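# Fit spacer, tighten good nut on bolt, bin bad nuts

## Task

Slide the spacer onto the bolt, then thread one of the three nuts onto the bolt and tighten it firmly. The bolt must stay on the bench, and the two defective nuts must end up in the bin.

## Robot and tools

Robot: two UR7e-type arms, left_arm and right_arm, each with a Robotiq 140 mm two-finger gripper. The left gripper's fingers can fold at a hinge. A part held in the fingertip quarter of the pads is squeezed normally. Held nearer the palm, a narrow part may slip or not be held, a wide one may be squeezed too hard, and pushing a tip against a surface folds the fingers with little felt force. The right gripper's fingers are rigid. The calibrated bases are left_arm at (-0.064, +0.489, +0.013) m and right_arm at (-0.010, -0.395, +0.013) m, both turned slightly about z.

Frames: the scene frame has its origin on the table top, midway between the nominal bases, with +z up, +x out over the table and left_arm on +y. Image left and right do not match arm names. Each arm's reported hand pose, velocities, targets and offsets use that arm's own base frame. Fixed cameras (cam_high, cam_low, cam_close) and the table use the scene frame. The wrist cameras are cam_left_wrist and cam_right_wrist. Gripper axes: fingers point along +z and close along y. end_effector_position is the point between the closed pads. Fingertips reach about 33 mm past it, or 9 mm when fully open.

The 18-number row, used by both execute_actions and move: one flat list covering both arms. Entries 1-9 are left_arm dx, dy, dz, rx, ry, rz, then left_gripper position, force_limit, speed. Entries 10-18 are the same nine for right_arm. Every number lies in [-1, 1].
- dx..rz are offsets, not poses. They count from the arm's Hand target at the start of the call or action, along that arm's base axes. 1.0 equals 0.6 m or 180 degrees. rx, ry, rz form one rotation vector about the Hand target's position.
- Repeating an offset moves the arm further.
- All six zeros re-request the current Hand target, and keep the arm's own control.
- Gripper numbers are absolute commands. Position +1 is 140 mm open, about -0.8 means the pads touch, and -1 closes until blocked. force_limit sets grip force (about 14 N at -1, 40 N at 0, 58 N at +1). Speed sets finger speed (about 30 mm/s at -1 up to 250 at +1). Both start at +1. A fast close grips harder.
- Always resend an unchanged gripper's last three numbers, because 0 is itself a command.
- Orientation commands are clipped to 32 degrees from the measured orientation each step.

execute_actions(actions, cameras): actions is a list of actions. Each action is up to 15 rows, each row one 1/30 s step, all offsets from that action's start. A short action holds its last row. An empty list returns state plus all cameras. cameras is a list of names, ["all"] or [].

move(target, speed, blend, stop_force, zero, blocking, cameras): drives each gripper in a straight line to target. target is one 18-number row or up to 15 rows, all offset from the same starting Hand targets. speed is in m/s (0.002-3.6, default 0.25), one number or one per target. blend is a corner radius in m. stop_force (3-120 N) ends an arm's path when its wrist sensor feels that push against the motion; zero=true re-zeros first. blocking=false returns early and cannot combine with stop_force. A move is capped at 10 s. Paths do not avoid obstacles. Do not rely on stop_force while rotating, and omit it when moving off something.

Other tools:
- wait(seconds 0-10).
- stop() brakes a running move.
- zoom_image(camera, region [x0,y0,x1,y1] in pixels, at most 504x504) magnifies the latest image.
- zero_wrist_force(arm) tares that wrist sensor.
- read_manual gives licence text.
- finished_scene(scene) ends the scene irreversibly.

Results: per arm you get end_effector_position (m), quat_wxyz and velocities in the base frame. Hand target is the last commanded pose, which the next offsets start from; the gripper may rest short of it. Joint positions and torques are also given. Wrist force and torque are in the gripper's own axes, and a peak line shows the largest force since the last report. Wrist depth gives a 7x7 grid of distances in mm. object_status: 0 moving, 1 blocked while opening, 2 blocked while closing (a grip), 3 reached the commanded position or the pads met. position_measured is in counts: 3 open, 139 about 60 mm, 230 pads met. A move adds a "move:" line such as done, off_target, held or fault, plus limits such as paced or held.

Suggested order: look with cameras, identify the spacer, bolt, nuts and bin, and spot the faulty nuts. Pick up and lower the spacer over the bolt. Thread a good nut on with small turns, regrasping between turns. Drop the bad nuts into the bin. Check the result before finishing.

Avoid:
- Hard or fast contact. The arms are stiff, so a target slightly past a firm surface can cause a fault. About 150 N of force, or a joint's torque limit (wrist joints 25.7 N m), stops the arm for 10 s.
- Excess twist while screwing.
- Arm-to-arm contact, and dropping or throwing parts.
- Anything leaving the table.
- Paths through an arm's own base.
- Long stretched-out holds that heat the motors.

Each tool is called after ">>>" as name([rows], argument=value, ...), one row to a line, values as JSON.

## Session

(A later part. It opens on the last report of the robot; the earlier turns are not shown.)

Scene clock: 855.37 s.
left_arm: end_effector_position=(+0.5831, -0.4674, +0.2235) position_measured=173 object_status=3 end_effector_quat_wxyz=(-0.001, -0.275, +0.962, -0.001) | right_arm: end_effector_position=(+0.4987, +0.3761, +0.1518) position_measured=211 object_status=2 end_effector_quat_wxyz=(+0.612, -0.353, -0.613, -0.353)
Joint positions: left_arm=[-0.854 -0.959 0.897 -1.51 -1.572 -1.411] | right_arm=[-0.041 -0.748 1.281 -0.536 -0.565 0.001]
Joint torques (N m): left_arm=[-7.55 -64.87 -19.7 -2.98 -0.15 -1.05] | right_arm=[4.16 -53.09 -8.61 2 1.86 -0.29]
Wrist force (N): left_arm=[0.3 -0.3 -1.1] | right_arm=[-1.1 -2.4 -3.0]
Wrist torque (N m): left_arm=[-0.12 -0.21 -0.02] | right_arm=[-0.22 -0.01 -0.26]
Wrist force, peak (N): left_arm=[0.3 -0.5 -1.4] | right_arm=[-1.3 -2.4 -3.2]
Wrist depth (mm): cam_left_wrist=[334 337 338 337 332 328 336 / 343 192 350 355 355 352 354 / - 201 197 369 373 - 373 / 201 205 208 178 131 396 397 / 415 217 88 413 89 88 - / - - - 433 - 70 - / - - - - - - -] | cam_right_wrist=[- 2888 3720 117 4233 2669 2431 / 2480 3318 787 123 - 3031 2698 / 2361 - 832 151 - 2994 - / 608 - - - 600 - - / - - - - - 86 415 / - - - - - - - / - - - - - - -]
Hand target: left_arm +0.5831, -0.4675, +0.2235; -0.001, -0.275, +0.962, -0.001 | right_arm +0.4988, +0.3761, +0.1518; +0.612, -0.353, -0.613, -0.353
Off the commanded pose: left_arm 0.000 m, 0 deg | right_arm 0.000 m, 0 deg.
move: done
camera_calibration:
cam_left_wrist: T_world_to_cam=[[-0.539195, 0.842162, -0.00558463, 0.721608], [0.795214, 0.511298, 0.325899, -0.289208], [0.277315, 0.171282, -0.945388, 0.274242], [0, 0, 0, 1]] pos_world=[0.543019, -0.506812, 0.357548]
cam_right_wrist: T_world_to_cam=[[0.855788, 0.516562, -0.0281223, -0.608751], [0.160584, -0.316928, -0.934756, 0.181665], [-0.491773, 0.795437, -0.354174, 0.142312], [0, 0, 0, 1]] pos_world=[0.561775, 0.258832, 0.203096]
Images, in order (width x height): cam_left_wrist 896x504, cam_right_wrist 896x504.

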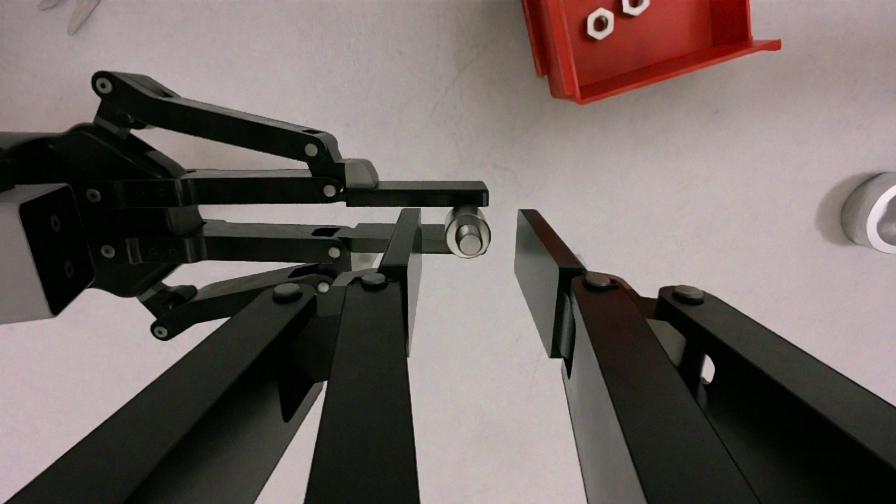

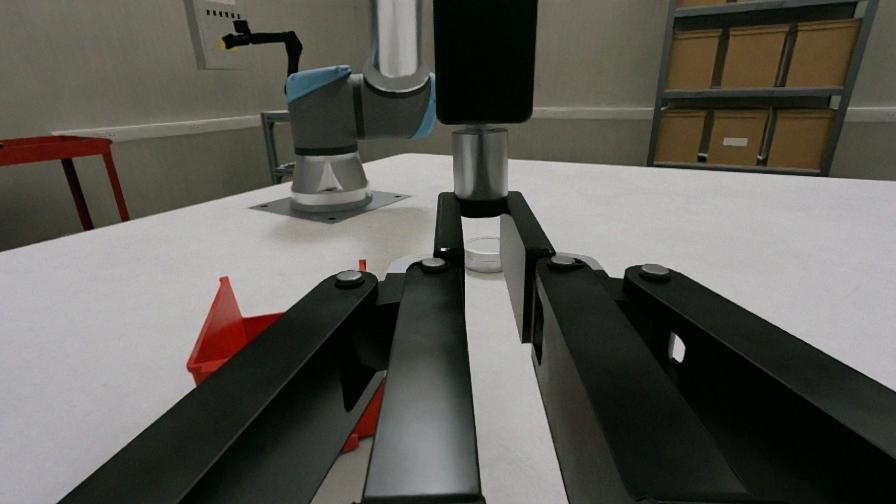

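>>> move([
  [0, 0, 0.12, 0, 0, 0.2, -0.35, -0.1, -1, 0, 0, 0, 0, 0, 0, -1, 1, 0.4],
  [0.013, 0.11, 0.0, 0, 0, 0.75, -0.35, -0.1, -1, 0, 0, 0, 0, 0, 0, -1, 1, 0.4],
  [0.027, 0.2295, -0.1725, 0, 0, -0.8011, -0.35, -0.1, -1, 0, 0, 0, 0, 0, 0, -1, 1, 0.4],
  [0.027, 0.2295, -0.3322, 0, 0, -0.8011, -0.35, -0.1, -1, 0, 0, 0, 0, 0, 0, -1, 1, 0.4],
  [0.027, 0.2295, -0.3322, 0, 0, -0.8011, -1, -0.1, -1, 0, 0, 0, 0, 0, 0, -1, 1, 0.4],
], speed=[0.3, 0.6, 0.6, 0.12, 0.1], blend=[0.01, 0.02, 0.01, 0, 0], cameras=["cam_left_wrist"])

>>> zoom_image(camera="cam_left_wrist", region=[435, 200, 505, 275])

Scene clock: 871.13 s.
left_arm: end_effector_position=(+0.5993, -0.3298, +0.0242) position_measured=203 object_status=0 end_effector_quat_wxyz=(-0.001, +0.831, +0.557, +0.000) | right_arm: end_effector_position=(+0.4988, +0.3761, +0.1518) position_measured=211 object_status=2 end_effector_quat_wxyz=(+0.612, -0.353, -0.613, -0.353)
Joint positions: left_arm=[-0.7 -1.009 1.505 -2.066 -1.57 -5.023] | right_arm=[-0.041 -0.748 1.281 -0.536 -0.565 0.001]
Joint torques (N m): left_arm=[-2.47 -60.4 -32.89 -3.76 0.93 0.31] | right_arm=[-5.65 -52.75 -7.64 2.76 0.84 0.86]
Wrist force (N): left_arm=[0.8 -0.6 -2.9] | right_arm=[-1.3 -2.4 -3.0]
Wrist torque (N m): left_arm=[-0.11 -0.32 -0.02] | right_arm=[-0.23 0.03 -0.25]
Wrist force, peak (N): left_arm=[0.8 -0.4 -2.9] | right_arm=[-1.4 -2.8 -3.1]
Wrist depth (mm): cam_left_wrist=[153 154 154 154 154 154 154 / 162 162 162 162 162 162 162 / 170 171 171 171 171 171 171 / 180 180 180 171 178 181 181 / 191 189 88 187 89 89 192 / 201 - - 202 - 70 202 / - - - - - 70 -] | cam_right_wrist=[2252 2855 - 767 211 2431 2455 / 2669 - 805 818 - 273 2640 / 3031 - 821 150 264 225 - / - - 701 - 259 238 - / - - - - - 86 - / - - - - - - - / - - - - - - -]
Hand target: left_arm +0.5993, -0.3298, +0.0241; -0.001, +0.831, +0.557, +0.000 | right_arm +0.4988, +0.3761, +0.1518; +0.612, -0.353, -0.613, -0.353
Off the commanded pose: left_arm 0.000 m, 0 deg | right_arm 0.000 m, 0 deg.
move: done
camera_calibration:
cam_left_wrist: T_world_to_cam=[[0.930019, -0.367469, -0.00556222, -0.666044], [-0.345718, -0.879904, 0.325957, -0.0825494], [-0.124673, -0.301223, -0.945368, 0.142849], [0, 0, 0, 1]] pos_world=[0.608705, -0.274357, 0.158247]
Images, in order (width x height): cam_left_wrist 896x504.

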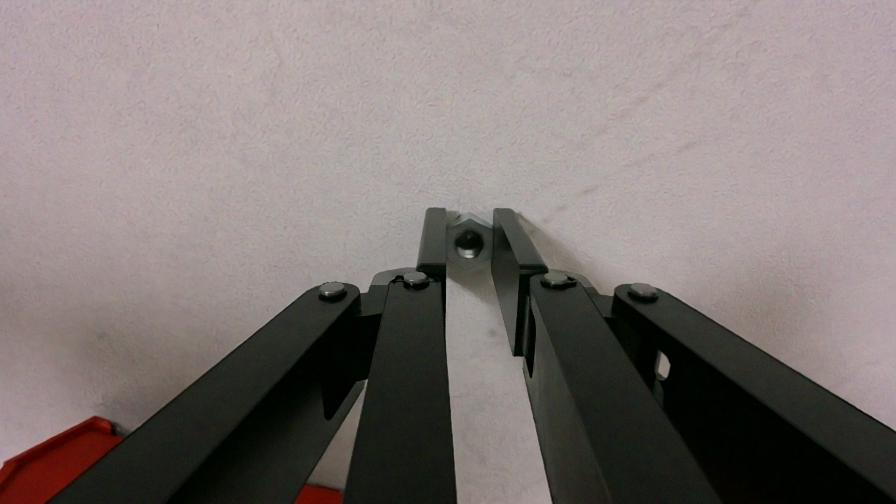

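Scaled by 6.720 from the camera's 896x504 image, which has a finer 1280x720 frame.

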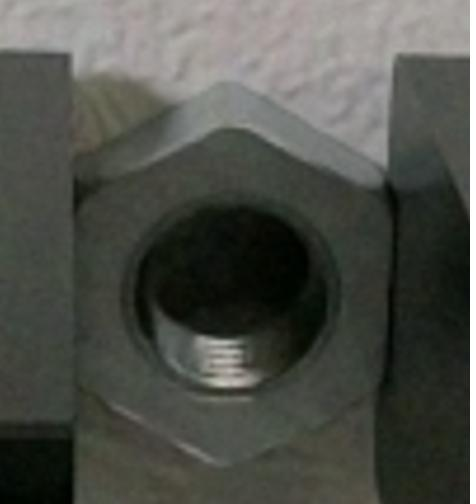

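>>> move([
  [0, 0, 0.46, 0, 0, 0, -1, -0.1, -1, 0, 0, 0, 0, 0, 0, -1, 1, 0.4],
  [-0.028, -0.2297, 0.46, 0, 0, 0, -1, -0.1, -1, 0, 0, 0, 0, 0, 0, -1, 1, 0.4],
  [-0.028, -0.2297, 0.3665, 0, 0, 0, -1, -0.1, -1, 0, 0, 0, 0, 0, 0, -1, 1, 0.4],
], speed=[0.25, 0.25, 0.1], blend=[0.03, 0.02, 0], cameras=["cam_left_wrist", "cam_right_wrist", "cam_close"])

>>> zoom_image(camera="cam_left_wrist", region=[445, 220, 495, 265])

>>> zoom_image(camera="cam_right_wrist", region=[420, 20, 520, 130])

>>> zoom_image(camera="cam_close", region=[440, 80, 510, 150])

Scene clock: 877.37 s.
left_arm: end_effector_position=(+0.5824, -0.4675, +0.2442) position_measured=203 object_status=2 end_effector_quat_wxyz=(-0.001, +0.831, +0.557, +0.000) | right_arm: end_effector_position=(+0.4988, +0.3761, +0.1518) position_measured=211 object_status=2 end_effector_quat_wxyz=(+0.612, -0.353, -0.613, -0.353)
Joint positions: left_arm=[-0.856 -0.953 0.835 -1.451 -1.57 -5.179] | right_arm=[-0.041 -0.748 1.281 -0.536 -0.565 0.001]
Joint torques (N m): left_arm=[-7.61 -42.98 -31.07 -2.62 0.74 -0.84] | right_arm=[-6.21 -52.93 -8.64 2.67 0.14 1.17]
Wrist force (N): left_arm=[0.5 -0.5 -1.1] | right_arm=[-1.1 -2.5 -3.1]
Wrist torque (N m): left_arm=[-0.17 -0.25 -0.01] | right_arm=[-0.25 0.00 -0.26]
Wrist force, peak (N): left_arm=[2.7 -0.7 -2.4] | right_arm=[-1.5 -2.5 -3.2]
Wrist depth (mm): cam_left_wrist=[353 355 362 351 358 357 356 / 374 370 372 375 378 376 373 / 388 385 385 385 395 387 395 / 416 380 401 169 229 405 418 / - - 88 83 89 89 446 / - - - - - 70 461 / - - - - - 70 -] | cam_right_wrist=[2855 2557 - 133 - 2531 2338 / - 3507 792 789 - 2759 2888 / 1980 - 835 152 - 2855 - / - - - - 100 - - / - - - - - 86 415 / 359 - - - - - - / - - - - - - -]
Hand target: left_arm +0.5825, -0.4676, +0.2440; -0.001, +0.831, +0.557, +0.000 | right_arm +0.4988, +0.3761, +0.1518; +0.612, -0.353, -0.613, -0.353
Off the commanded pose: left_arm 0.000 m, 0 deg | right_arm 0.000 m, 0 deg.
move: done
camera_calibration:
cam_left_wrist: T_world_to_cam=[[0.930035, -0.36743, -0.00543962, -0.699873], [-0.345712, -0.879888, 0.326008, -0.281335], [-0.124571, -0.301318, -0.945352, 0.30712], [0, 0, 0, 1]] pos_world=[0.591904, -0.412157, 0.378247]
cam_right_wrist: T_world_to_cam=[[0.855788, 0.516562, -0.0281223, -0.608751], [0.160584, -0.316928, -0.934756, 0.181665], [-0.491773, 0.795437, -0.354174, 0.142312], [0, 0, 0, 1]] pos_world=[0.561775, 0.258832, 0.203096]
Images, in order (width x height): cam_close 896x504, cam_left_wrist 896x504, cam_right_wrist 896x504.

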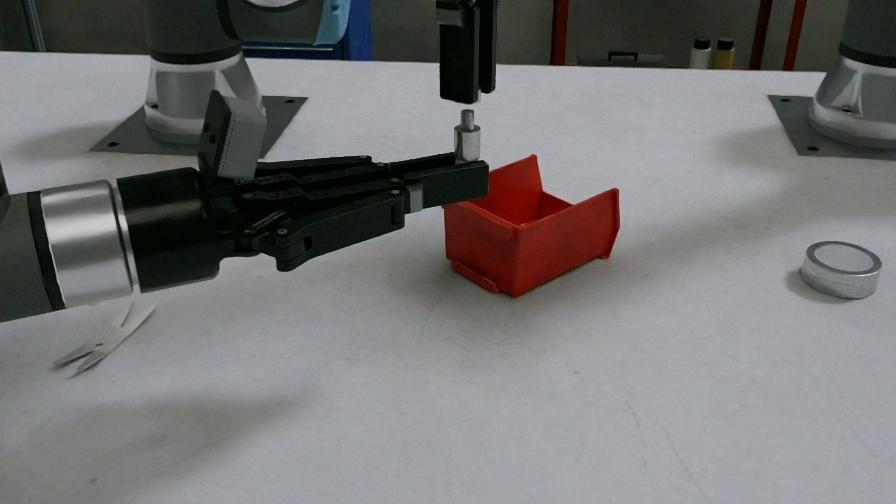

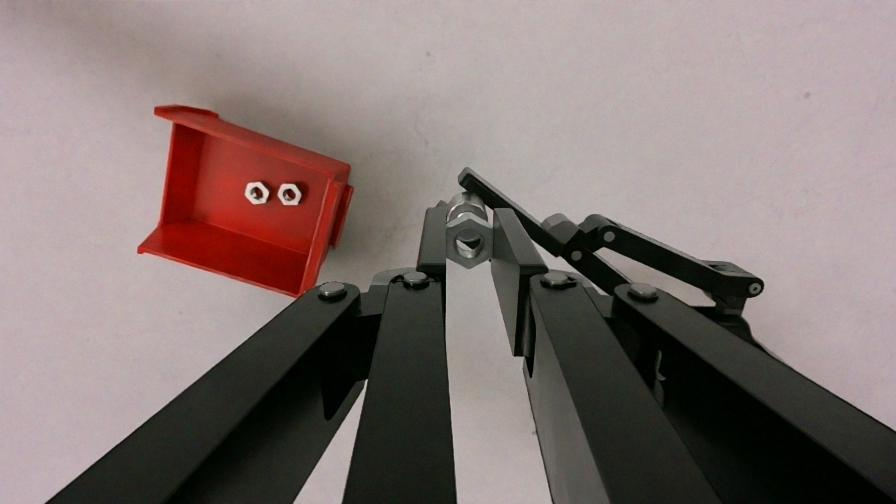

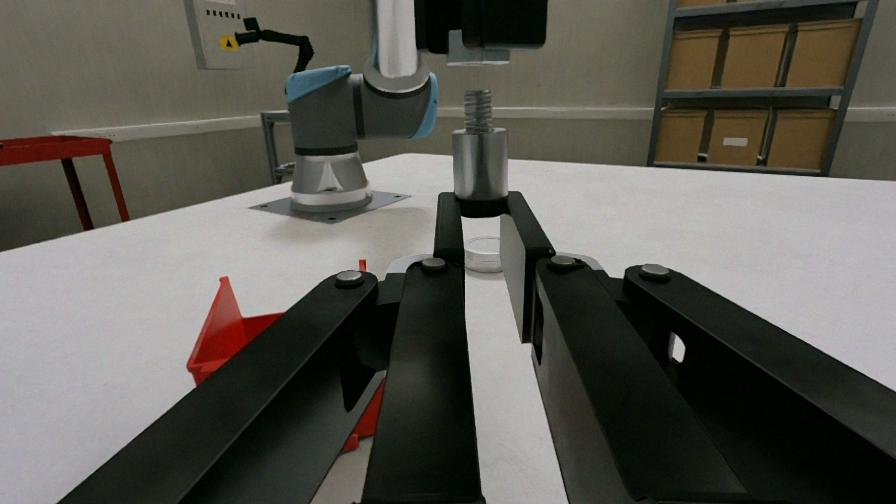

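Scaled by 10.080 from the camera's 896x504 image, which has a finer 1280x720 frame.

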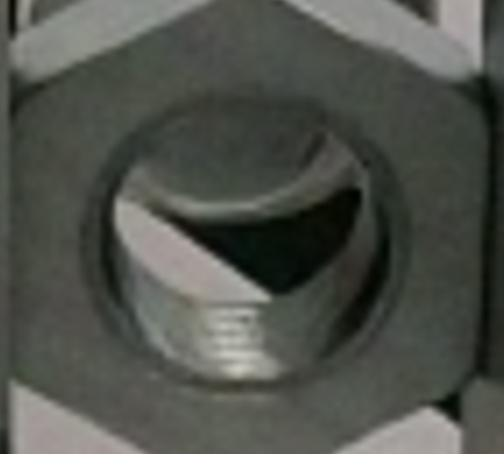

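Scaled by 4.582 from the camera's 896x504 image, which has a finer 1280x720 frame.

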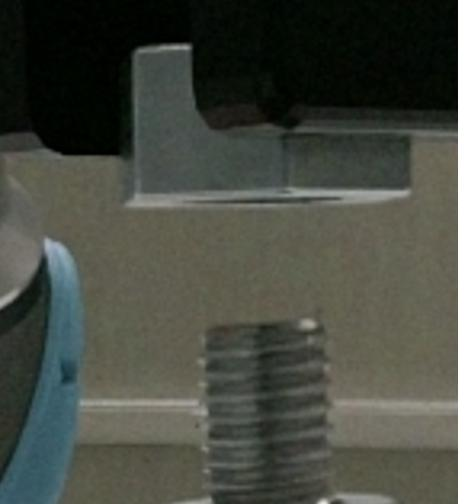

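Scaled by 7.200 from the camera's 896x504 image, which has a finer 1280x720 frame.

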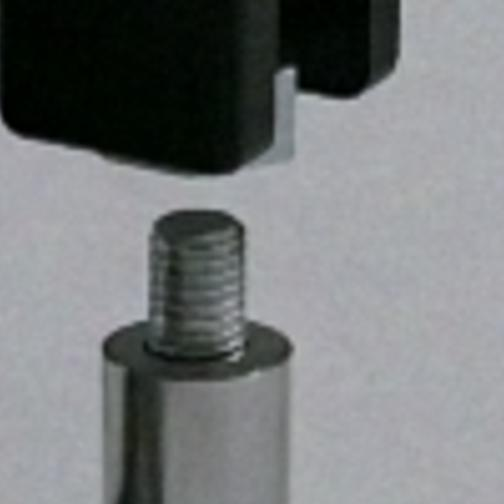

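>>> move(target=[0, 0, -0.04, 0, 0, 0, -1, -0.1, -1, 0, 0, 0, 0, 0, 0, -1, 1, 0.4], speed=0.01, stop_force=3, cameras=["cam_left_wrist", "cam_right_wrist"])

>>> zoom_image(camera="cam_left_wrist", region=[445, 220, 495, 265])

>>> zoom_image(camera="cam_right_wrist", region=[420, 20, 520, 130])

Scene clock: 885.50 s.
left_arm: end_effector_position=(+0.5825, -0.4676, +0.2361) position_measured=203 object_status=2 end_effector_quat_wxyz=(-0.001, +0.831, +0.557, +0.000) | right_arm: end_effector_position=(+0.4987, +0.3761, +0.1518) position_measured=211 object_status=2 end_effector_quat_wxyz=(+0.612, -0.353, -0.613, -0.353)
Joint positions: left_arm=[-0.856 -0.956 0.859 -1.473 -1.57 -5.179] | right_arm=[-0.041 -0.748 1.281 -0.536 -0.565 0.001]
Joint torques (N m): left_arm=[-7.38 -39.2 -34.75 -3.1 0.46 -0.71] | right_arm=[-5.02 -53.45 -12.56 2.69 -0.32 1.29]
Wrist force (N): left_arm=[0.2 -0.4 -2.6] | right_arm=[-3.2 -2.5 -3.0]
Wrist torque (N m): left_arm=[-0.13 -0.20 -0.01] | right_arm=[-0.26 0.02 -0.25]
Wrist force, peak (N): left_arm=[0.8 -0.5 -7.2] | right_arm=[-8.4 -2.7 -3.4]
Wrist depth (mm): cam_left_wrist=[354 346 348 348 349 350 348 / - 358 369 368 363 366 - / - 378 382 379 385 - 375 / - 393 396 167 220 224 - / 433 - 88 95 89 85 437 / - - - - - 70 - / - - - - - 70 -] | cam_right_wrist=[2407 2669 - 127 3558 2698 2640 / 2046 3318 789 762 3273 2790 2759 / 2232 - 835 151 - 3318 - / - - - - 101 - - / - - - - - 86 - / - - - - - - - / - - - - - - -]
Hand target: left_arm +0.5825, -0.4676, +0.2361; -0.001, +0.831, +0.557, +0.000 (not the last commanded pose) | right_arm +0.4988, +0.3761, +0.1518; +0.612, -0.353, -0.613, -0.353
Off the commanded pose: left_arm 0.016 m, 0 deg | right_arm 0.000 m, 0 deg.
move: contact (left_arm)
camera_calibration:
cam_left_wrist: T_world_to_cam=[[0.930015, -0.367479, -0.00559694, -0.699904], [-0.345728, -0.879931, 0.325874, -0.278773], [-0.124677, -0.301133, -0.945397, 0.299684], [0, 0, 0, 1]] pos_world=[0.591905, -0.412257, 0.370248]
cam_right_wrist: T_world_to_cam=[[0.855788, 0.516562, -0.0281223, -0.608751], [0.160584, -0.316928, -0.934756, 0.181665], [-0.491773, 0.795437, -0.354174, 0.142312], [0, 0, 0, 1]] pos_world=[0.561775, 0.258832, 0.203096]
Images, in order (width x height): cam_left_wrist 896x504, cam_right_wrist 896x504.

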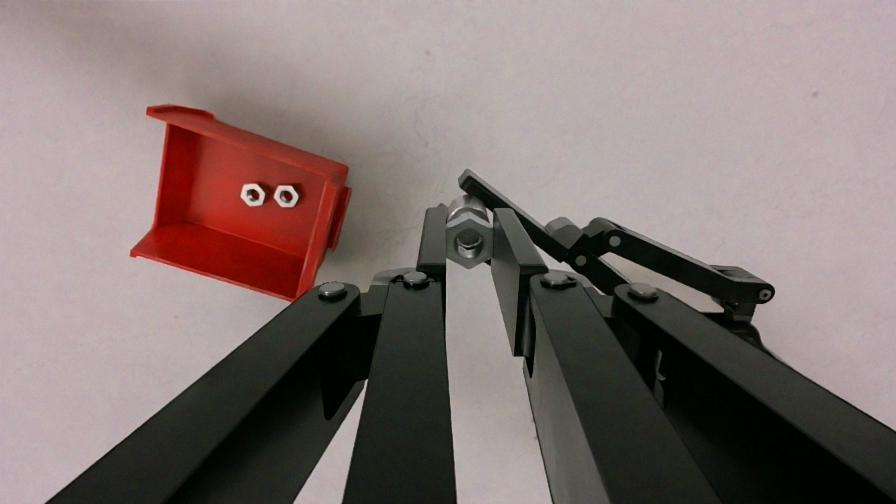

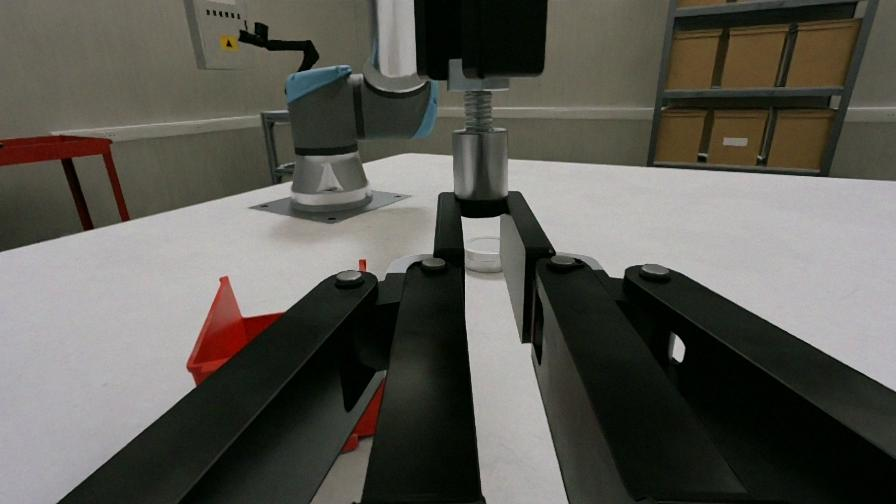

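Scaled by 10.080 from the camera's 896x504 image, which has a finer 1280x720 frame.

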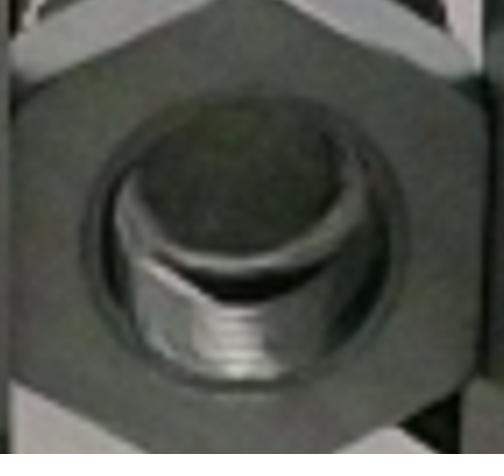

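Scaled by 4.582 from the camera's 896x504 image, which has a finer 1280x720 frame.

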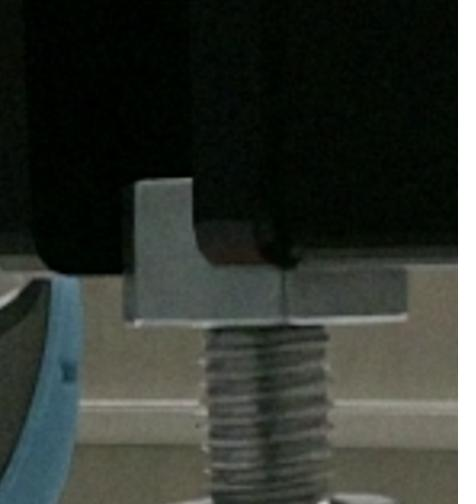

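>>> move(target=[0, 0, -0.0003, 0, 0, -0.6111, -1, -0.1, -1, 0, 0, 0, 0, 0, 0, -1, 1, 0.4], speed=0.4)

>>> move(target=[0, 0, -0.0003, 0, 0, -0.6111, -1, -0.1, -1, 0, 0, 0, 0, 0, 0, -1, 1, 0.4], speed=0.4)

>>> move(target=[0, 0, -0.0003, 0, 0, -0.6111, -1, -0.1, -1, 0, 0, 0, 0, 0, 0, -1, 1, 0.4], speed=0.4)

>>> move(target=[0, 0, -0.0003, 0, 0, -0.6111, -1, -0.1, -1, 0, 0, 0, 0, 0, 0, -1, 1, 0.4], speed=0.4, cameras=["cam_left_wrist", "cam_right_wrist"])

>>> zoom_image(camera="cam_left_wrist", region=[445, 220, 495, 265])

>>> zoom_image(camera="cam_right_wrist", region=[420, 20, 520, 130])

Scene clock: 893.50 s.
left_arm: end_effector_position=(+0.5825, -0.4676, +0.2360) position_measured=203 object_status=2 end_effector_quat_wxyz=(+0.000, +0.933, -0.361, +0.001) | right_arm: end_effector_position=(+0.4988, +0.3761, +0.1518) position_measured=211 object_status=2 end_effector_quat_wxyz=(+0.612, -0.353, -0.613, -0.353)
Joint positions: left_arm=[-0.856 -0.959 0.865 -1.479 -1.57 -3.26] | right_arm=[-0.041 -0.748 1.281 -0.536 -0.565 0.001]
Joint torques (N m): left_arm=[5.29 -43.65 -29.72 -2.4 -0.66 0.78] | right_arm=[-5.28 -53.86 -29.08 2.42 -1.09 1.14]
Wrist force (N): left_arm=[-1.1 -0.8 -5.5] | right_arm=[-6.5 -2.3 -4.3]
Wrist torque (N m): left_arm=[-0.12 -0.26 0.16] | right_arm=[-0.22 0.09 -0.25]
Wrist force, peak (N): left_arm=[-1.3 -0.7 -5.7] | right_arm=[-6.7 -2.7 -4.6]
Wrist depth (mm): cam_left_wrist=[344 346 346 191 189 344 347 / 365 365 367 213 196 367 369 / 382 408 385 212 385 384 390 / 413 - 407 168 401 412 434 / - - 88 95 89 89 435 / 456 - - - - 70 459 / - - - - - 70 -] | cam_right_wrist=[2154 3188 - 133 135 2584 2384 / - 3108 789 145 3188 3031 2455 / 2081 - 824 152 - 2888 2338 / - - - - 100 - 617 / - - - - - 86 - / - - - - - - - / - - - - - - -]
Hand target: left_arm +0.5825, -0.4676, +0.2360; +0.000, +0.933, -0.361, +0.001 | right_arm +0.4988, +0.3761, +0.1518; +0.612, -0.353, -0.613, -0.353
Off the commanded pose: left_arm 0.000 m, 0 deg | right_arm 0.000 m, 0 deg.
move: done

Scene clock: 896.43 s.
left_arm: end_effector_position=(+0.5825, -0.4676, +0.2358) position_measured=203 object_status=2 end_effector_quat_wxyz=(-0.001, -0.239, +0.971, -0.001) | right_arm: end_effector_position=(+0.4988, +0.3761, +0.1518) position_measured=211 object_status=2 end_effector_quat_wxyz=(+0.612, -0.353, -0.613, -0.353)
Joint positions: left_arm=[-0.855 -0.957 0.863 -1.477 -1.573 -1.339] | right_arm=[-0.041 -0.748 1.281 -0.536 -0.565 0.001]
Joint torques (N m): left_arm=[3.04 -35.12 -30.17 -1.57 -1.48 0.75] | right_arm=[-5.24 -53.48 -29.35 2.62 -1.45 1.24]
Wrist force (N): left_arm=[-1.0 2.5 -9.5] | right_arm=[-11.3 -3.7 -5.7]
Wrist torque (N m): left_arm=[-0.25 -0.26 0.17] | right_arm=[-0.16 0.17 -0.30]
Wrist force, peak (N): left_arm=[-1.1 2.5 -9.6] | right_arm=[-11.4 -3.9 -5.7]
Wrist depth (mm): cam_left_wrist=[346 347 346 348 338 347 355 / 361 207 365 367 366 369 369 / 208 209 211 379 381 387 383 / 200 217 225 168 403 420 416 / 428 238 88 95 89 89 437 / 452 - - - - 70 461 / - - - - - 70 -] | cam_right_wrist=[- - - 126 2640 2790 2480 / - 3318 789 774 - 2790 2698 / - - 821 150 - 2923 2431 / - - - - 121 - - / - - - - - 86 - / - - - - - - - / - - - - - - -]
Hand target: left_arm +0.5825, -0.4676, +0.2358; -0.001, -0.239, +0.971, -0.001 | right_arm +0.4988, +0.3761, +0.1518; +0.612, -0.353, -0.613, -0.353
Off the commanded pose: left_arm 0.000 m, 0 deg | right_arm 0.000 m, 0 deg.
move: done

Scene clock: 899.37 s.
left_arm: end_effector_position=(+0.5824, -0.4676, +0.2356) position_measured=203 object_status=2 end_effector_quat_wxyz=(-0.001, +0.658, +0.753, +0.000) | right_arm: end_effector_position=(+0.4988, +0.3761, +0.1518) position_measured=211 object_status=2 end_effector_quat_wxyz=(+0.612, -0.353, -0.613, -0.353)
Joint positions: left_arm=[-0.856 -0.955 0.86 -1.474 -1.571 0.58] | right_arm=[-0.041 -0.748 1.281 -0.536 -0.565 0.001]
Joint torques (N m): left_arm=[4.9 -31.04 -31.36 -1.32 -2.82 0.82] | right_arm=[-5.39 -53.14 -29 2.58 -1.1 1.25]
Wrist force (N): left_arm=[4.9 0.8 -12.1] | right_arm=[-14.1 -4.9 -6.2]
Wrist torque (N m): left_arm=[-0.17 -0.18 0.15] | right_arm=[-0.15 0.13 -0.37]
Wrist force, peak (N): left_arm=[5.0 1.3 -12.6] | right_arm=[-14.6 -5.6 -6.1]
Wrist depth (mm): cam_left_wrist=[345 345 346 355 349 348 344 / 376 352 359 360 367 364 367 / 384 377 379 377 373 393 381 / 411 - 408 168 437 439 417 / 430 - 88 95 89 84 420 / 453 - - - - 70 - / - - - - - 70 -] | cam_right_wrist=[- 3148 3897 135 129 2584 2431 / - - 792 779 4092 2669 2698 / 3031 - 844 150 5709 3069 2531 / - - - - 100 - - / - - - - - 86 - / - - - - - - - / - - - - - - -]
Hand target: left_arm +0.5825, -0.4676, +0.2356; -0.001, +0.658, +0.753, +0.000 | right_arm +0.4988, +0.3761, +0.1518; +0.612, -0.353, -0.613, -0.353
Off the commanded pose: left_arm 0.000 m, 0 deg | right_arm 0.000 m, 0 deg.
move: done

Scene clock: 902.30 s.
left_arm: end_effector_position=(+0.5824, -0.4676, +0.2354) position_measured=203 object_status=2 end_effector_quat_wxyz=(+0.000, +0.994, -0.107, +0.001) | right_arm: end_effector_position=(+0.4987, +0.3761, +0.1518) position_measured=211 object_status=2 end_effector_quat_wxyz=(+0.612, -0.353, -0.613, -0.353)
Joint positions: left_arm=[-0.857 -0.958 0.866 -1.479 -1.569 2.5] | right_arm=[-0.041 -0.748 1.281 -0.536 -0.565 0.001]
Joint torques (N m): left_arm=[1.69 -40.02 -24.52 -2.03 -3.17 0.81] | right_arm=[-5.2 -53.69 -29.42 2.77 0.44 1.2]
Wrist force (N): left_arm=[2.8 -7.3 -14.4] | right_arm=[-16.9 -8.4 -6.4]
Wrist torque (N m): left_arm=[0.10 -0.19 0.16] | right_arm=[-0.02 0.22 -0.54]
Wrist force, peak (N): left_arm=[3.3 -7.8 -14.4] | right_arm=[-16.9 -9.1 -6.5]
Wrist depth (mm): cam_left_wrist=[346 347 349 349 189 189 344 / 370 366 366 367 199 201 371 / 378 387 381 216 208 368 387 / 440 407 410 168 423 413 409 / 429 429 88 95 89 86 442 / - - - - - 70 448 / - - - - - 70 -] | cam_right_wrist=[2455 3031 4025 126 3363 2669 2361 / 2294 - 795 762 3410 2822 2557 / 2252 - 835 149 - 2154 - / - - - - 100 - - / - - - - - 86 - / - - - - - - - / - - - - - - -]
Hand target: left_arm +0.5825, -0.4676, +0.2354; +0.000, +0.994, -0.107, +0.001 | right_arm +0.4988, +0.3761, +0.1518; +0.612, -0.353, -0.613, -0.353
Off the commanded pose: left_arm 0.000 m, 0 deg | right_arm 0.000 m, 0 deg.
move: done
camera_calibration:
cam_left_wrist: T_world_to_cam=[[-0.200001, -0.97978, -0.00551592, -0.32807], [-0.926677, 0.187327, 0.32585, 0.558953], [-0.318228, 0.0702818, -0.945406, 0.585454], [0, 0, 0, 1]] pos_world=[0.638662, -0.46729, 0.369548]
cam_right_wrist: T_world_to_cam=[[0.855788, 0.516562, -0.0281223, -0.608751], [0.160584, -0.316928, -0.934756, 0.181665], [-0.491773, 0.795437, -0.354174, 0.142312], [0, 0, 0, 1]] pos_world=[0.561775, 0.258832, 0.203096]
Images, in order (width x height): cam_left_wrist 896x504, cam_right_wrist 896x504.

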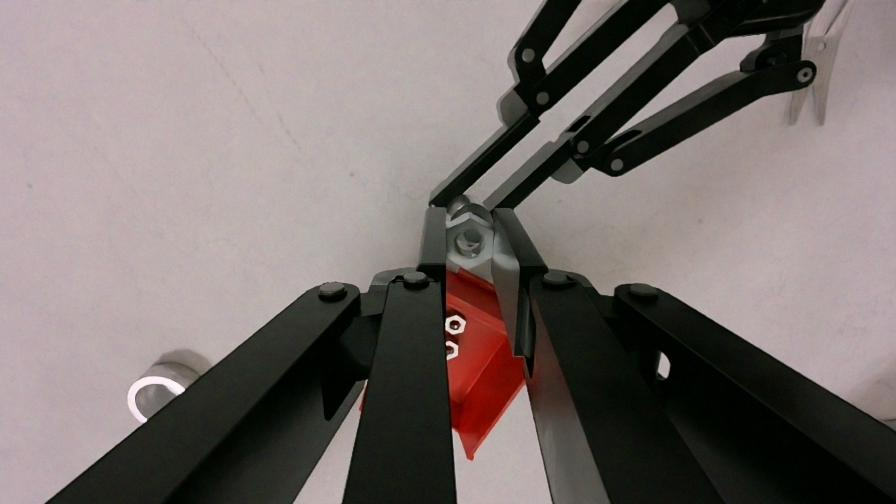

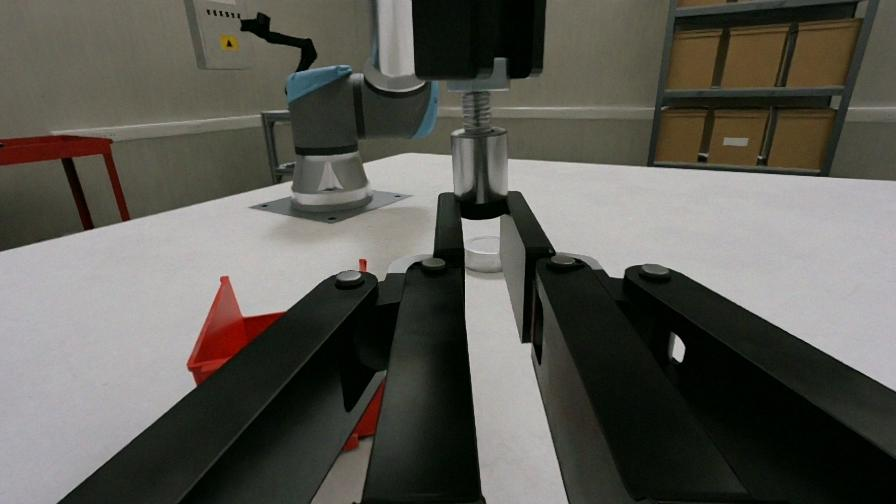

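Scaled by 10.080 from the camera's 896x504 image, which has a finer 1280x720 frame.

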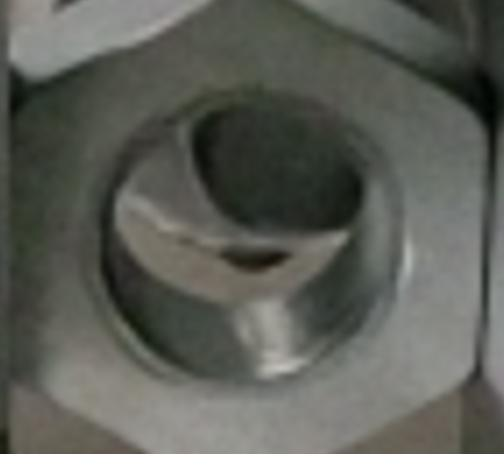

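Scaled by 4.582 from the camera's 896x504 image, which has a finer 1280x720 frame.

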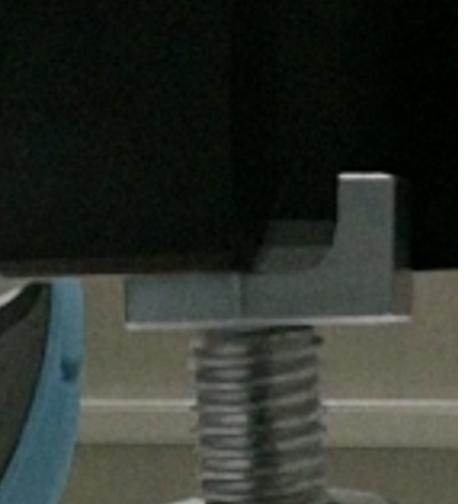

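>>> zoom_image(camera="cam_right_wrist", region=[450, 85, 505, 135])

Scaled by 9.164 from the camera's 896x504 image, which has a finer 1280x720 frame.

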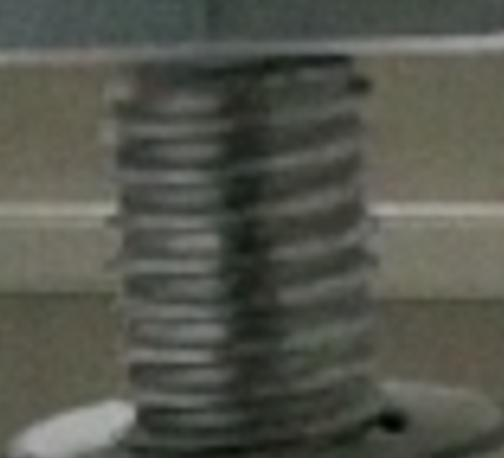

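>>> move([
  [0, 0, 0.0012, 0, 0, 0, -1, -0.1, -1, 0, 0, 0, 0, 0, 0, -1, 1, 0.4],
  [0, 0, 0.0012, 0, 0, 0, -0.5, -0.1, -1, 0, 0, 0, 0, 0, 0, -1, 1, 0.4],
], speed=0.03, cameras=["cam_left_wrist", "cam_right_wrist", "cam_close"])

>>> zoom_image(camera="cam_left_wrist", region=[435, 200, 505, 275])

>>> zoom_image(camera="cam_right_wrist", region=[380, 0, 580, 220])

>>> zoom_image(camera="cam_close", region=[440, 80, 510, 150])

Scene clock: 918.47 s.
left_arm: end_effector_position=(+0.5825, -0.4676, +0.2361) position_measured=192 object_status=0 end_effector_quat_wxyz=(+0.000, +0.994, -0.107, +0.001) | right_arm: end_effector_position=(+0.4988, +0.3761, +0.1518) position_measured=211 object_status=2 end_effector_quat_wxyz=(+0.612, -0.353, -0.613, -0.353)
Joint positions: left_arm=[-0.856 -0.958 0.863 -1.477 -1.569 2.5] | right_arm=[-0.041 -0.748 1.281 -0.536 -0.565 0.001]
Joint torques (N m): left_arm=[2.33 -51.28 -33.99 -2.44 -1.14 0.3] | right_arm=[-3.96 -53.37 -27.72 2.32 1.52 1.26]
Wrist force (N): left_arm=[0.6 -0.5 -1.0] | right_arm=[-0.3 -2.6 -3.0]
Wrist torque (N m): left_arm=[-0.17 -0.28 0.17] | right_arm=[-0.28 -0.19 -0.26]
Wrist force, peak (N): left_arm=[2.7 -7.4 -15.1] | right_arm=[-17.8 -8.6 -6.4]
Wrist depth (mm): cam_left_wrist=[346 346 350 356 190 190 342 / 367 359 365 364 200 199 370 / 383 391 388 206 385 386 388 / 408 407 404 178 405 411 410 / 435 - 84 111 89 90 454 / - - - 450 - 68 - / - - - - - 69 -] | cam_right_wrist=[2728 2958 3836 127 144 2888 2480 / 3069 2958 787 758 3273 2728 2888 / 2505 3720 802 150 - 2640 - / - - - - 100 - - / - - - - - 86 - / - - - - - - - / - - - - - - -]
Hand target: left_arm +0.5825, -0.4676, +0.2361; +0.000, +0.994, -0.107, +0.001 | right_arm +0.4988, +0.3761, +0.1518; +0.612, -0.353, -0.613, -0.353
Off the commanded pose: left_arm 0.000 m, 0 deg | right_arm 0.000 m, 0 deg.
move: done
camera_calibration:
cam_left_wrist: T_world_to_cam=[[-0.20024, -0.979731, -0.00561776, -0.327854], [-0.926586, 0.187509, 0.326003, 0.558728], [-0.318342, 0.0704842, -0.945352, 0.586169], [0, 0, 0, 1]] pos_world=[0.638663, -0.467291, 0.370147]
cam_right_wrist: T_world_to_cam=[[0.85583, 0.516494, -0.0280921, -0.608763], [0.160591, -0.316941, -0.934751, 0.181663], [-0.491696, 0.795477, -0.354192, 0.142263], [0, 0, 0, 1]] pos_world=[0.561775, 0.258832, 0.203096]
Images, in order (width x height): cam_close 896x504, cam_left_wrist 896x504, cam_right_wrist 896x504.

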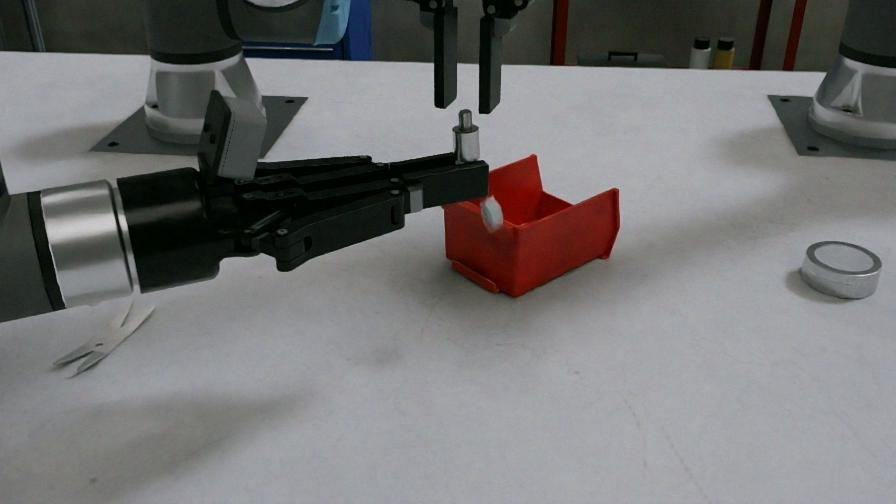

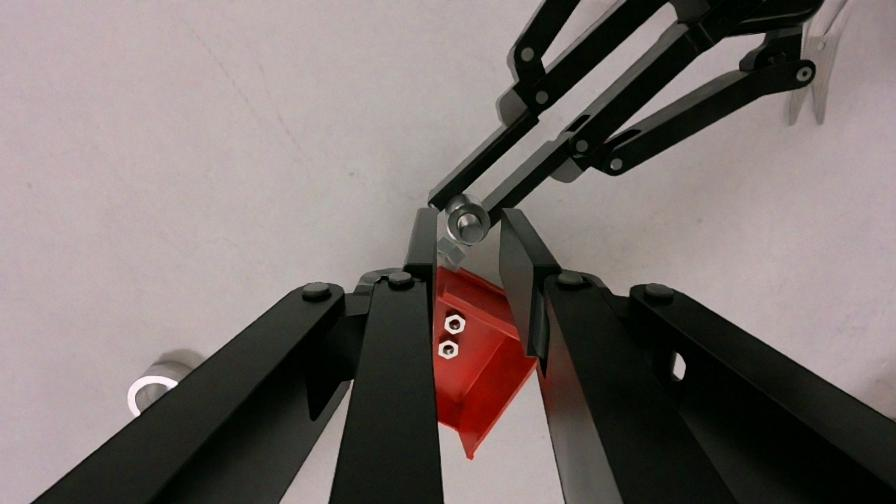

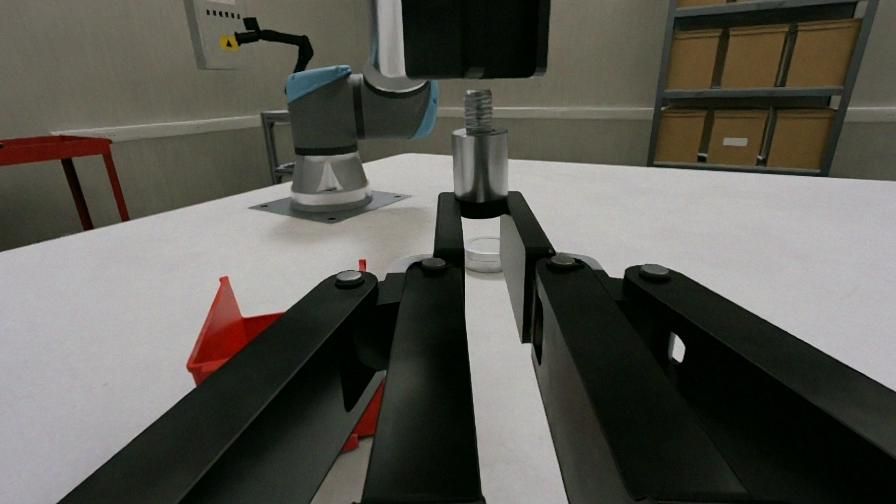

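Scaled by 6.720 from the camera's 896x504 image, which has a finer 1280x720 frame.

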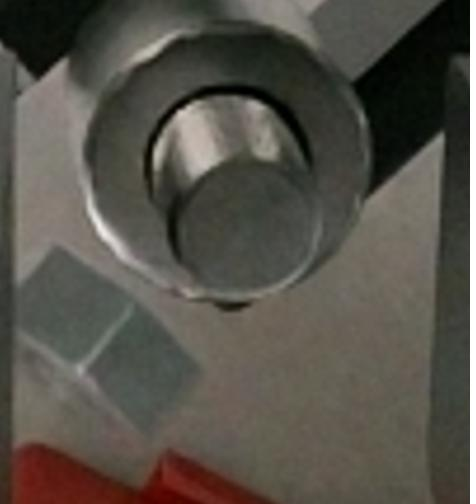

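Scaled by 2.291 from the camera's 896x504 image, which has a finer 1280x720 frame.

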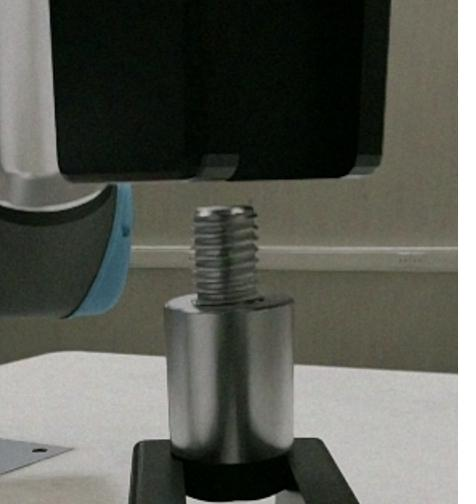

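Scaled by 7.200 from the camera's 896x504 image, which has a finer 1280x720 frame.

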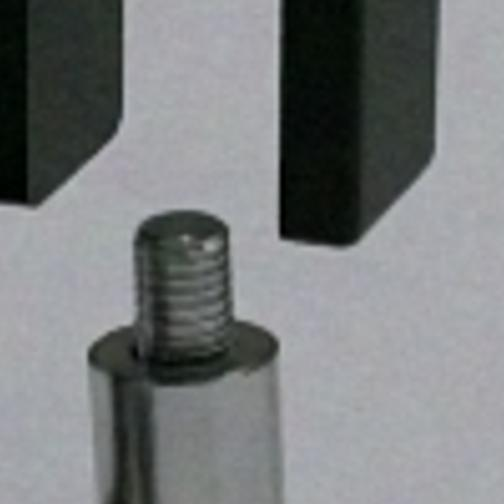

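>>> wait(seconds=0.5, cameras=["cam_close", "cam_left_wrist", "cam_high"])

>>> zoom_image(camera="cam_close", region=[400, 120, 660, 340])

Scene clock: 920.97 s.
left_arm: end_effector_position=(+0.5825, -0.4676, +0.2361) position_measured=192 object_status=3 end_effector_quat_wxyz=(+0.000, +0.994, -0.107, +0.001) | right_arm: end_effector_position=(+0.4988, +0.3761, +0.1518) position_measured=211 object_status=2 end_effector_quat_wxyz=(+0.612, -0.353, -0.613, -0.353)
Joint positions: left_arm=[-0.856 -0.958 0.863 -1.477 -1.569 2.5] | right_arm=[-0.041 -0.748 1.281 -0.536 -0.565 0.001]
Joint torques (N m): left_arm=[0.87 -65.55 -33.39 -3.49 0.37 -0.36] | right_arm=[-4.83 -53.76 -24.38 2.55 -2.31 1.3]
Wrist force (N): left_arm=[0.4 -0.4 -1.1] | right_arm=[-0.1 -2.6 -2.8]
Wrist torque (N m): left_arm=[-0.15 -0.24 0.17] | right_arm=[-0.26 -0.21 -0.26]
Wrist force, peak (N): left_arm=[0.3 -0.4 -1.2] | right_arm=[-0.4 -2.6 -3.2]
Wrist depth (mm): cam_left_wrist=[346 346 345 349 189 188 344 / 363 364 368 361 201 199 369 / 385 386 381 205 208 386 - / 396 408 414 167 395 408 405 / - 429 88 110 89 84 438 / 453 - - - - 68 459 / - - - - - 69 -] | cam_right_wrist=[- 2584 - 127 146 2822 2612 / 2252 - 792 779 3836 3148 2557 / 2316 - 797 150 - 4384 - / 2294 - - - 100 - - / - - - - - 88 - / - - - - - - - / - - - - - - -]
Hand target: left_arm +0.5825, -0.4676, +0.2361; +0.000, +0.994, -0.107, +0.001 | right_arm +0.4988, +0.3761, +0.1518; +0.612, -0.353, -0.613, -0.353
Tool commands: left_gripper/position=-0.5 left_gripper/force_limit=-0.1 left_gripper/speed=-1.0 right_gripper/position=-1.0 right_gripper/force_limit=+1.0 right_gripper/speed=+0.4
Off the commanded pose: left_arm 0.000 m, 0 deg | right_arm 0.000 m, 0 deg.
wait: 0.50 s; at rest from the start
camera_calibration:
cam_left_wrist: T_world_to_cam=[[-0.200214, -0.979736, -0.00554397, -0.3279], [-0.926622, 0.187516, 0.325898, 0.558761], [-0.318254, 0.0703866, -0.945389, 0.586176], [0, 0, 0, 1]] pos_world=[0.638663, -0.467291, 0.370247]
Images, in order (width x height): cam_high 896x504, cam_close 896x504, cam_left_wrist 896x504.

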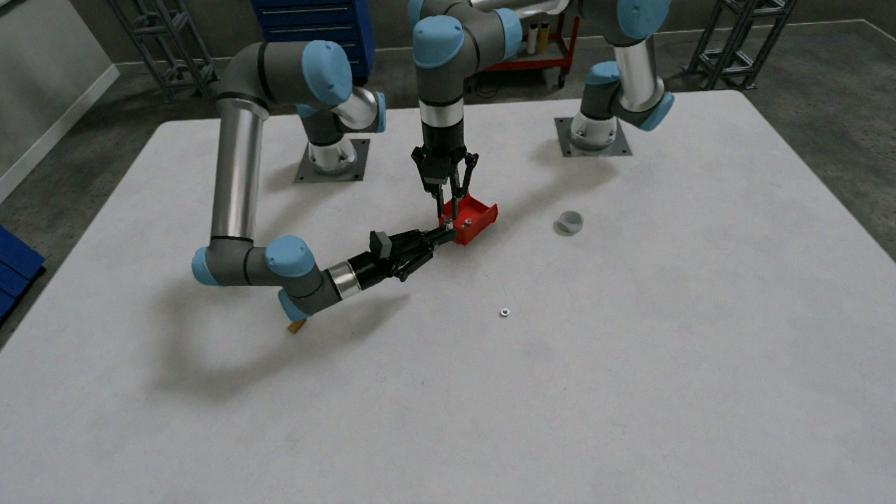

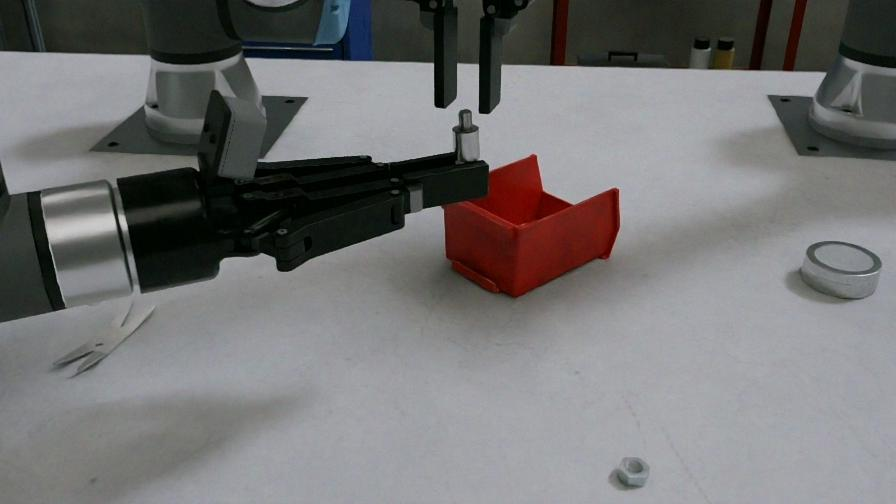

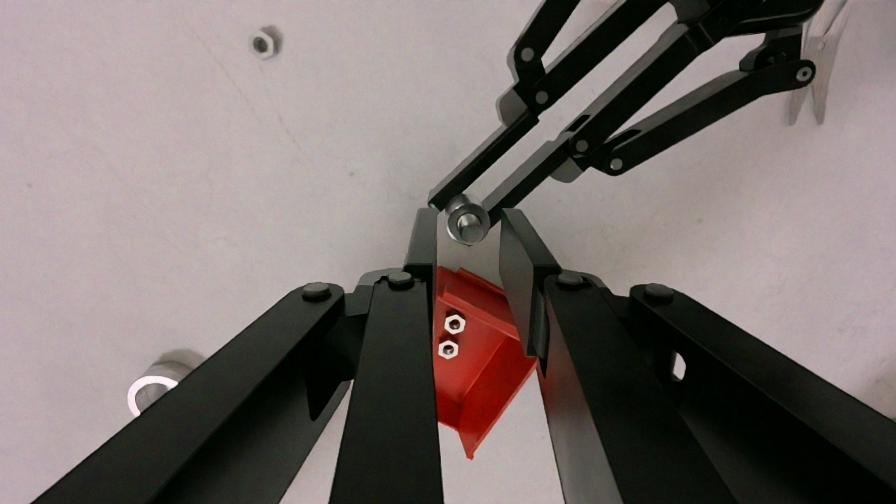

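Scaled by 1.938 from the camera's 896x504 image, which has a finer 1280x720 frame.

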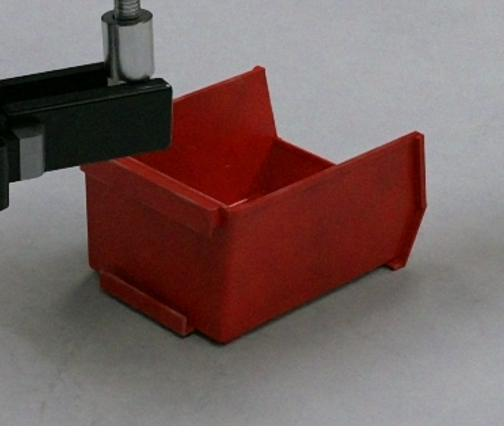

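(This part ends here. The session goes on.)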